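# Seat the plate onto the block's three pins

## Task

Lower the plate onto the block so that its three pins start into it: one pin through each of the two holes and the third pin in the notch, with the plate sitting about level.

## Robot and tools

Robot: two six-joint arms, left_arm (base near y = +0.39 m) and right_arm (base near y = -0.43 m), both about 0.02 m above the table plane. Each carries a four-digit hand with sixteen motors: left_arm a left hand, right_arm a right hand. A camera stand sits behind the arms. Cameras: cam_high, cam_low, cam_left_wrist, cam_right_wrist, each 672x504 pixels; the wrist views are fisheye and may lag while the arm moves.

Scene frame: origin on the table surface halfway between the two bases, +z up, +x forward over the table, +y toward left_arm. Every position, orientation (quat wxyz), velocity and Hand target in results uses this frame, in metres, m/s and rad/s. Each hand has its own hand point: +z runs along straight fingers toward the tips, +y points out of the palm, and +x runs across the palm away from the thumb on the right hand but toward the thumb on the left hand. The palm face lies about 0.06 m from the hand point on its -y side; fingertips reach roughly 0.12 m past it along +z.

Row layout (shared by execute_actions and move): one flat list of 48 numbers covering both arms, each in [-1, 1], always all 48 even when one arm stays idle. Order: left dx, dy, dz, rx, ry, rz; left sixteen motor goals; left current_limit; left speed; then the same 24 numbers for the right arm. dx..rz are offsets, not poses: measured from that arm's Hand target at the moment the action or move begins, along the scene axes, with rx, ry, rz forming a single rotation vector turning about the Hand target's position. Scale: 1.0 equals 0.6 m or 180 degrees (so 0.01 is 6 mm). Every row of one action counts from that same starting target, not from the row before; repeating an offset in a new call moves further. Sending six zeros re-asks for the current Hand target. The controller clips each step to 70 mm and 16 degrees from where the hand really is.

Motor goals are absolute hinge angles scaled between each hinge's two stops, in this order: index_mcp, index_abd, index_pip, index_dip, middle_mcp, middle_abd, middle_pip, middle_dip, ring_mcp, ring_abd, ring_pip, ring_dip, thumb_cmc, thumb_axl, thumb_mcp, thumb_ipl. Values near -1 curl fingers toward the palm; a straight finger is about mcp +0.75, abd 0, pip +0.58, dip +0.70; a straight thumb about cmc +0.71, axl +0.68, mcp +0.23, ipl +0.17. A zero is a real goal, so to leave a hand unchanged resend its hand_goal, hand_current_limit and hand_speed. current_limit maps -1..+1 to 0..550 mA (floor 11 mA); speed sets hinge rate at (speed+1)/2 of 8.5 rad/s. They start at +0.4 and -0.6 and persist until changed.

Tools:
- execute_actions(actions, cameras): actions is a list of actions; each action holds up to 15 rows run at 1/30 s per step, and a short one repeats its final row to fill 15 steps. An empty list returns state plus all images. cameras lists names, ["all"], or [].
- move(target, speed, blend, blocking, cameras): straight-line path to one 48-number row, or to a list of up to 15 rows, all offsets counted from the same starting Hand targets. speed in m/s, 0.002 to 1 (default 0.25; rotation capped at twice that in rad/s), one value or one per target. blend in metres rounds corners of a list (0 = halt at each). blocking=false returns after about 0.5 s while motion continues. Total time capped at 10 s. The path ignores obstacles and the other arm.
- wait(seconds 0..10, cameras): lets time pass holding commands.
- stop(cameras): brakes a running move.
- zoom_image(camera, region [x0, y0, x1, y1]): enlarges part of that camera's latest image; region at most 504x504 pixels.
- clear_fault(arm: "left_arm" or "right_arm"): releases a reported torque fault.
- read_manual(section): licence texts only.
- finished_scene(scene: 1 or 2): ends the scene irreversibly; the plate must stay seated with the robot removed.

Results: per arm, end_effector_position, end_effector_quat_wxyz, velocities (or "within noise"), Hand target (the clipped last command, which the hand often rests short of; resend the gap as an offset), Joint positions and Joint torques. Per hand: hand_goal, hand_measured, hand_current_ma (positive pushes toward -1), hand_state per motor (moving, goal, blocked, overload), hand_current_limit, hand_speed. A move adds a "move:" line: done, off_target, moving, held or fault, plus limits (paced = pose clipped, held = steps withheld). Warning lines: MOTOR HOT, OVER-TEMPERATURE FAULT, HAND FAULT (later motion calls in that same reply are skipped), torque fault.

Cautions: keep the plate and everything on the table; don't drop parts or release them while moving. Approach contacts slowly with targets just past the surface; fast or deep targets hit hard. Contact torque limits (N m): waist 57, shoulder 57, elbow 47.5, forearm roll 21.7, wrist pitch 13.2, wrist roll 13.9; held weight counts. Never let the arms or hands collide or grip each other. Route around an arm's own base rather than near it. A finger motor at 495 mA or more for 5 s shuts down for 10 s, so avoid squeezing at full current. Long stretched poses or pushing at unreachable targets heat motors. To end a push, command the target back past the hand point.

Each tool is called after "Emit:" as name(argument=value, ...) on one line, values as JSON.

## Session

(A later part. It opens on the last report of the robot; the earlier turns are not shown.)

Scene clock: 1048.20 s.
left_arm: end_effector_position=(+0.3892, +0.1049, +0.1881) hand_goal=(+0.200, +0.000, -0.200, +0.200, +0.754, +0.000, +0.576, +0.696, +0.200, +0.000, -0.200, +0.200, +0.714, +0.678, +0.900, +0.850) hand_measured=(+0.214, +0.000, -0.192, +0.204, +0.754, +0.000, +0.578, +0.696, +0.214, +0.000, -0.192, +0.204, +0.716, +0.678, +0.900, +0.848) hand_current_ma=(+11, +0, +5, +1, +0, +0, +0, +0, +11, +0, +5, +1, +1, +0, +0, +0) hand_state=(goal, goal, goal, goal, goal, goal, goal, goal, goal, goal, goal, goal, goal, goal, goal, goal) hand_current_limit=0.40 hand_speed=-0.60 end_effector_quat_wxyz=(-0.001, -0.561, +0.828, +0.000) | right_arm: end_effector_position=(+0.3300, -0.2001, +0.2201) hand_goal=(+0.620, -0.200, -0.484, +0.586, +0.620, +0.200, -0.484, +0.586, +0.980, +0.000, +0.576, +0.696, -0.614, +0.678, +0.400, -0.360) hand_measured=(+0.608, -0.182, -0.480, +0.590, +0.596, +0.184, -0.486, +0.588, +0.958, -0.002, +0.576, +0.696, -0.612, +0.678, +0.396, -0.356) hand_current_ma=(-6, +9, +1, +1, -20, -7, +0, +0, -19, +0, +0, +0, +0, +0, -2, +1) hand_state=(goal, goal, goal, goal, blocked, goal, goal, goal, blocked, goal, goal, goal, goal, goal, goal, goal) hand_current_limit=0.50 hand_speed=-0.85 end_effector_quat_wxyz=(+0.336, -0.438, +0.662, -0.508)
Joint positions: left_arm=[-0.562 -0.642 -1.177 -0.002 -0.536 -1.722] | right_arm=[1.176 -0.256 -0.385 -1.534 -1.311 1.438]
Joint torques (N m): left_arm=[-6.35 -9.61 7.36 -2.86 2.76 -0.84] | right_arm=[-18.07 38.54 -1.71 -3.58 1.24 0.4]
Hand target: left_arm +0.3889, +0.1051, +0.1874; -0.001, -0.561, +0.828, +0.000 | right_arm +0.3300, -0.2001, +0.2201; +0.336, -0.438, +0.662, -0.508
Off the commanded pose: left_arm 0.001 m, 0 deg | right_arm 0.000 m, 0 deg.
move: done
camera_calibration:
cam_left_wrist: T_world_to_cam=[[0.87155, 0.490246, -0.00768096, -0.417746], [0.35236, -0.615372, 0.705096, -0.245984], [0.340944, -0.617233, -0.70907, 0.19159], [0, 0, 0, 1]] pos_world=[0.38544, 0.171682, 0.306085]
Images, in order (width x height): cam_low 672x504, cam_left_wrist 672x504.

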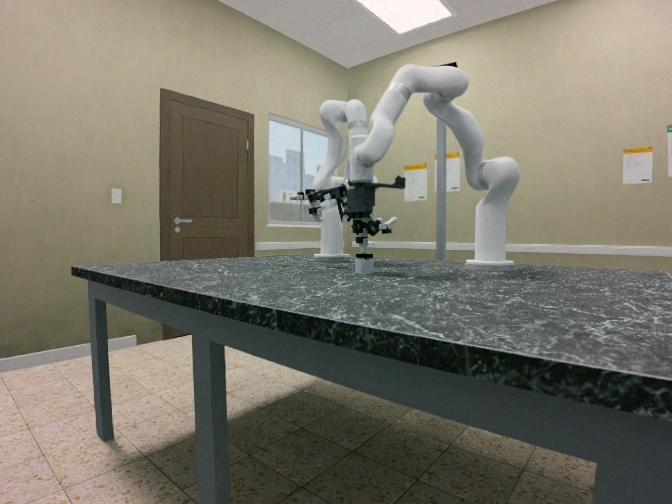

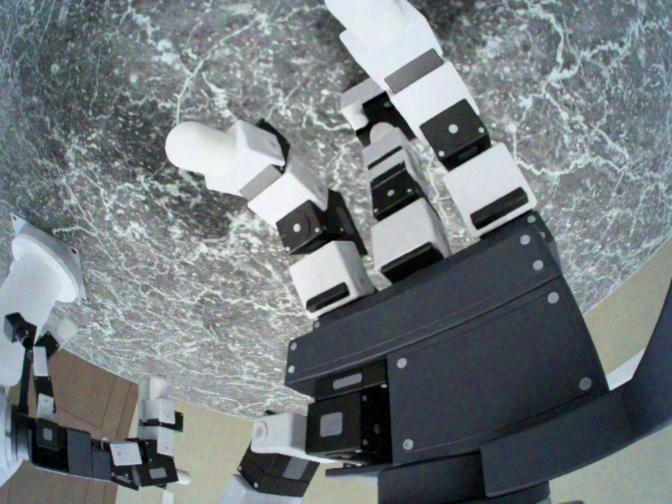

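Emit:
move(target=[[0,0,0.05,0,0,0,0.2,0,-0.2,0.2,0.754,0,0.576,0.696,0.2,0,-0.2,0.2,0.714,0.678,0.9,0.85,0.4,-0.6,0,0,0,0,0,0,0.62,-0.2,-0.485,0.585,0.62,0.2,-0.485,0.585,0.98,0,0.576,0.696,-0.614,0.678,0.4,-0.36,0.5,-0.85],[0.1,0.06,0.05,0,0,0,0.2,0,-0.2,0.2,0.754,0,0.576,0.696,0.2,0,-0.2,0.2,0.714,0.678,0.9,0.85,0.4,-0.6,0,0,0,0,0,0,0.62,-0.2,-0.485,0.585,0.62,0.2,-0.485,0.585,0.98,0,0.576,0.696,-0.614,0.678,0.4,-0.36,0.5,-0.85]], speed=[0.04,0.08], blend=[0.01,0], cameras=["cam_high","cam_low","cam_left_wrist"])

Emit:
zoom_image(camera="cam_left_wrist", region=[240, 40, 360, 160])

Emit:
zoom_image(camera="cam_low", region=[352, 250, 380, 278])

Scene clock: 1058.40 s.
left_arm: end_effector_position=(+0.4489, +0.1411, +0.2174) hand_goal=(+0.200, +0.000, -0.200, +0.200, +0.754, +0.000, +0.576, +0.696, +0.200, +0.000, -0.200, +0.200, +0.714, +0.678, +0.900, +0.850) hand_measured=(+0.214, +0.000, -0.192, +0.204, +0.750, -0.002, +0.576, +0.696, +0.214, +0.000, -0.192, +0.204, +0.716, +0.678, +0.900, +0.848) hand_current_ma=(+10, +0, +5, +1, -1, +0, +0, +0, +11, +0, +5, +1, +1, +0, +0, +0) hand_state=(goal, goal, goal, goal, goal, goal, goal, goal, goal, goal, goal, goal, goal, goal, goal, goal) hand_current_limit=0.40 hand_speed=-0.60 end_effector_quat_wxyz=(-0.001, -0.561, +0.828, +0.000) | right_arm: end_effector_position=(+0.3300, -0.2001, +0.2201) hand_goal=(+0.620, -0.200, -0.484, +0.586, +0.620, +0.200, -0.484, +0.586, +0.980, +0.000, +0.576, +0.696, -0.614, +0.678, +0.400, -0.360) hand_measured=(+0.608, -0.182, -0.480, +0.590, +0.596, +0.184, -0.486, +0.588, +0.958, -0.002, +0.576, +0.696, -0.612, +0.678, +0.396, -0.356) hand_current_ma=(-6, +9, +1, +1, -20, -7, +0, +0, -19, +0, +0, +0, +0, +0, -2, +1) hand_state=(goal, goal, goal, goal, blocked, goal, goal, goal, blocked, goal, goal, goal, goal, goal, goal, goal) hand_current_limit=0.50 hand_speed=-0.85 end_effector_quat_wxyz=(+0.336, -0.438, +0.662, -0.508)
Joint positions: left_arm=[-0.462 -0.671 -1.308 -0.002 -0.638 -1.623] | right_arm=[1.176 -0.256 -0.385 -1.534 -1.311 1.438]
Joint torques (N m): left_arm=[12.26 33.65 -20 -2.93 -2.59 1.79] | right_arm=[-17.27 39.81 -2.62 -3.69 1.37 0.35]
Hand target: left_arm +0.4489, +0.1411, +0.2174; -0.001, -0.561, +0.828, +0.000 | right_arm +0.3300, -0.2001, +0.2201; +0.336, -0.438, +0.662, -0.508
Off the commanded pose: left_arm 0.000 m, 0 deg | right_arm 0.000 m, 0 deg.
move: done
camera_calibration:
cam_left_wrist: T_world_to_cam=[[0.871642, 0.490072, -0.00835181, -0.487202], [0.353093, -0.61601, 0.704171, -0.265417], [0.33995, -0.616734, -0.709981, 0.214877], [0, 0, 0, 1]] pos_world=[0.445334, 0.207787, 0.335389]
Images, in order (width x height): cam_high 672x504, cam_low 672x504, cam_left_wrist 672x504.

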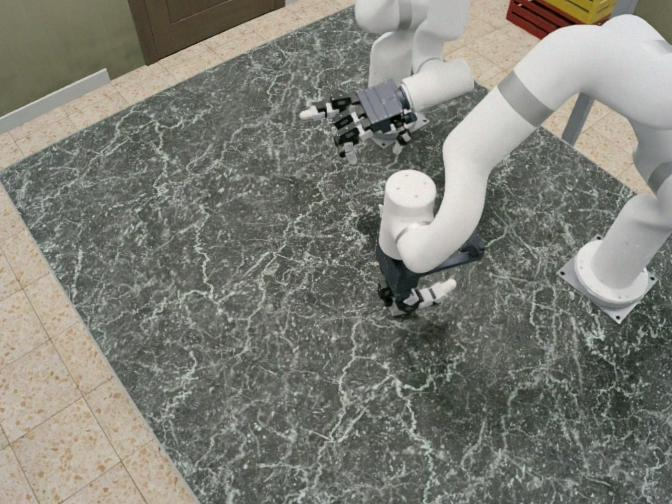

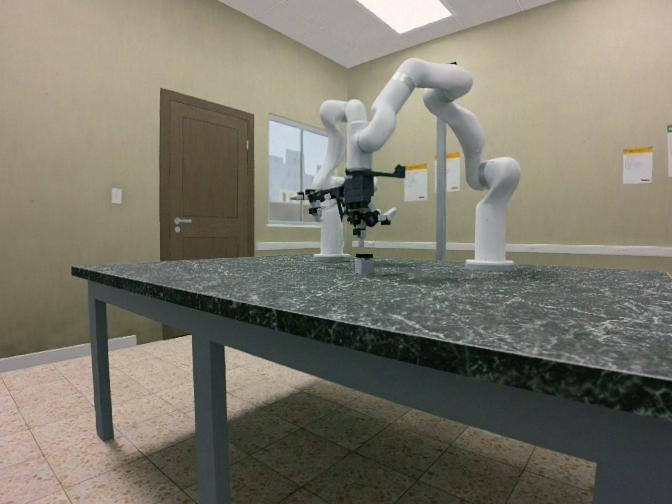

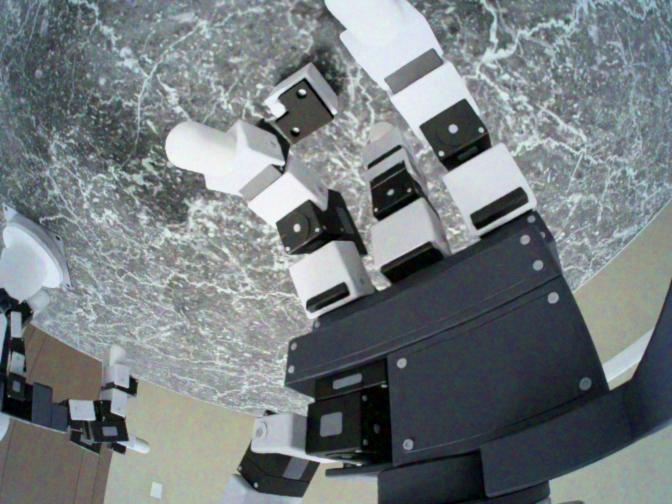

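Scaled by 4.200 from the camera's 672x504 image, which has a finer 960x720 frame.

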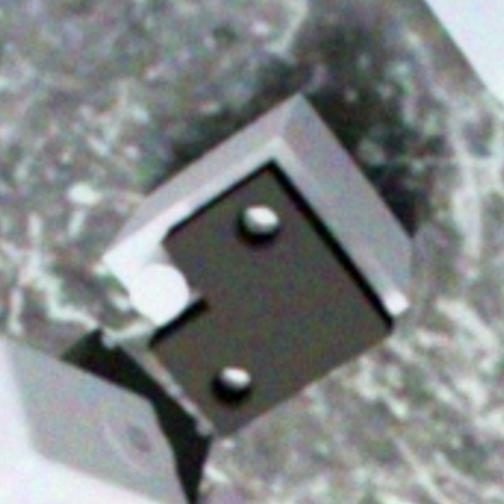

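Scaled by 18.000 from the camera's 672x504 image, which has a finer 960x720 frame.

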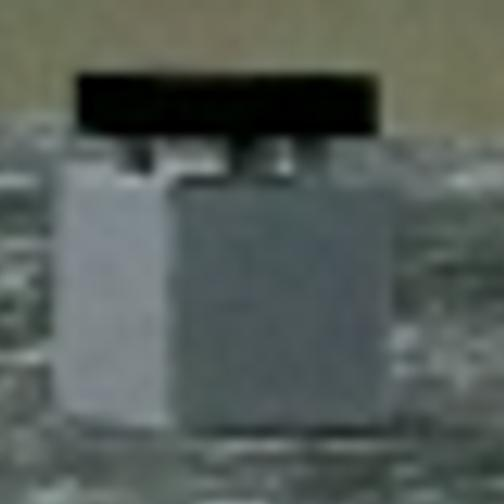

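Emit:
zoom_image(camera="cam_left_wrist", region=[290, 80, 320, 110])

Emit:
zoom_image(camera="cam_left_wrist", region=[280, 115, 310, 145])

Emit:
zoom_image(camera="cam_left_wrist", region=[262, 60, 342, 148])

Scaled by 16.800 from the camera's 672x504 image, which has a finer 960x720 frame.

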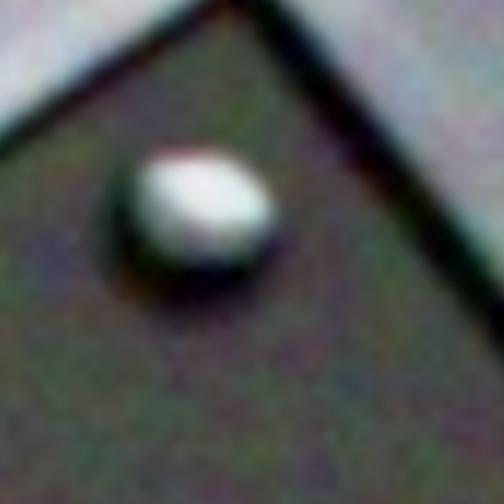

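Scaled by 16.800 from the camera's 672x504 image, which has a finer 960x720 frame.

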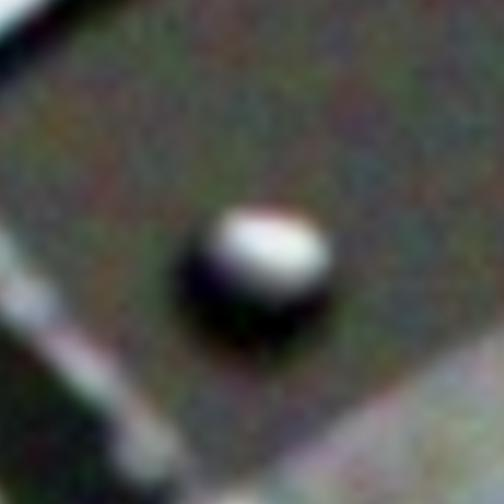

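Scaled by 5.727 from the camera's 672x504 image, which has a finer 960x720 frame.

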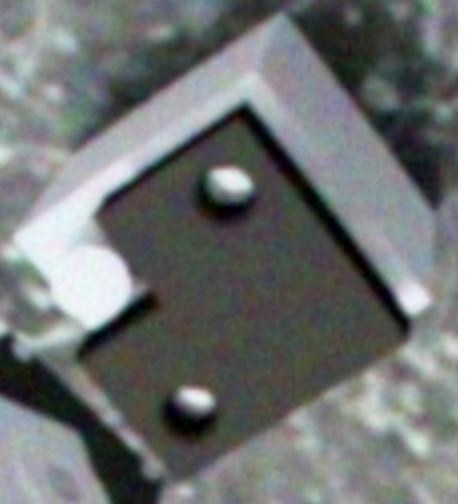

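Emit:
zoom_image(camera="cam_low", region=[353, 251, 367, 265])

Emit:
zoom_image(camera="cam_low", region=[363, 251, 377, 265])

Emit:
zoom_image(camera="cam_low", region=[350, 262, 380, 277])

Scaled by 36.000 from the camera's 672x504 image, which has a finer 960x720 frame.

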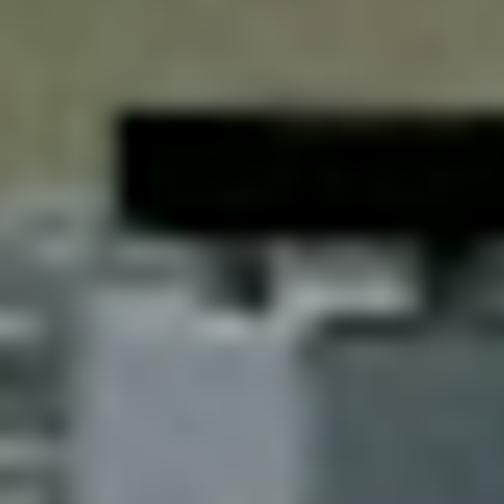

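Scaled by 36.000 from the camera's 672x504 image, which has a finer 960x720 frame.

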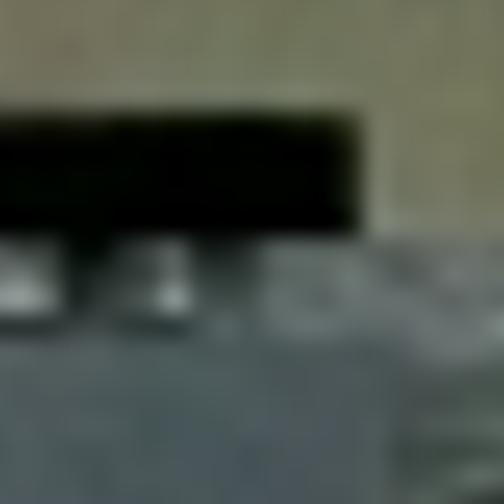

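Scaled by 16.800 from the camera's 672x504 image, which has a finer 960x720 frame.

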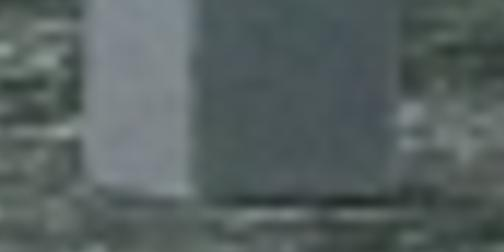

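Emit:
finished_scene(scene=2)

The scene is finished: the task was done.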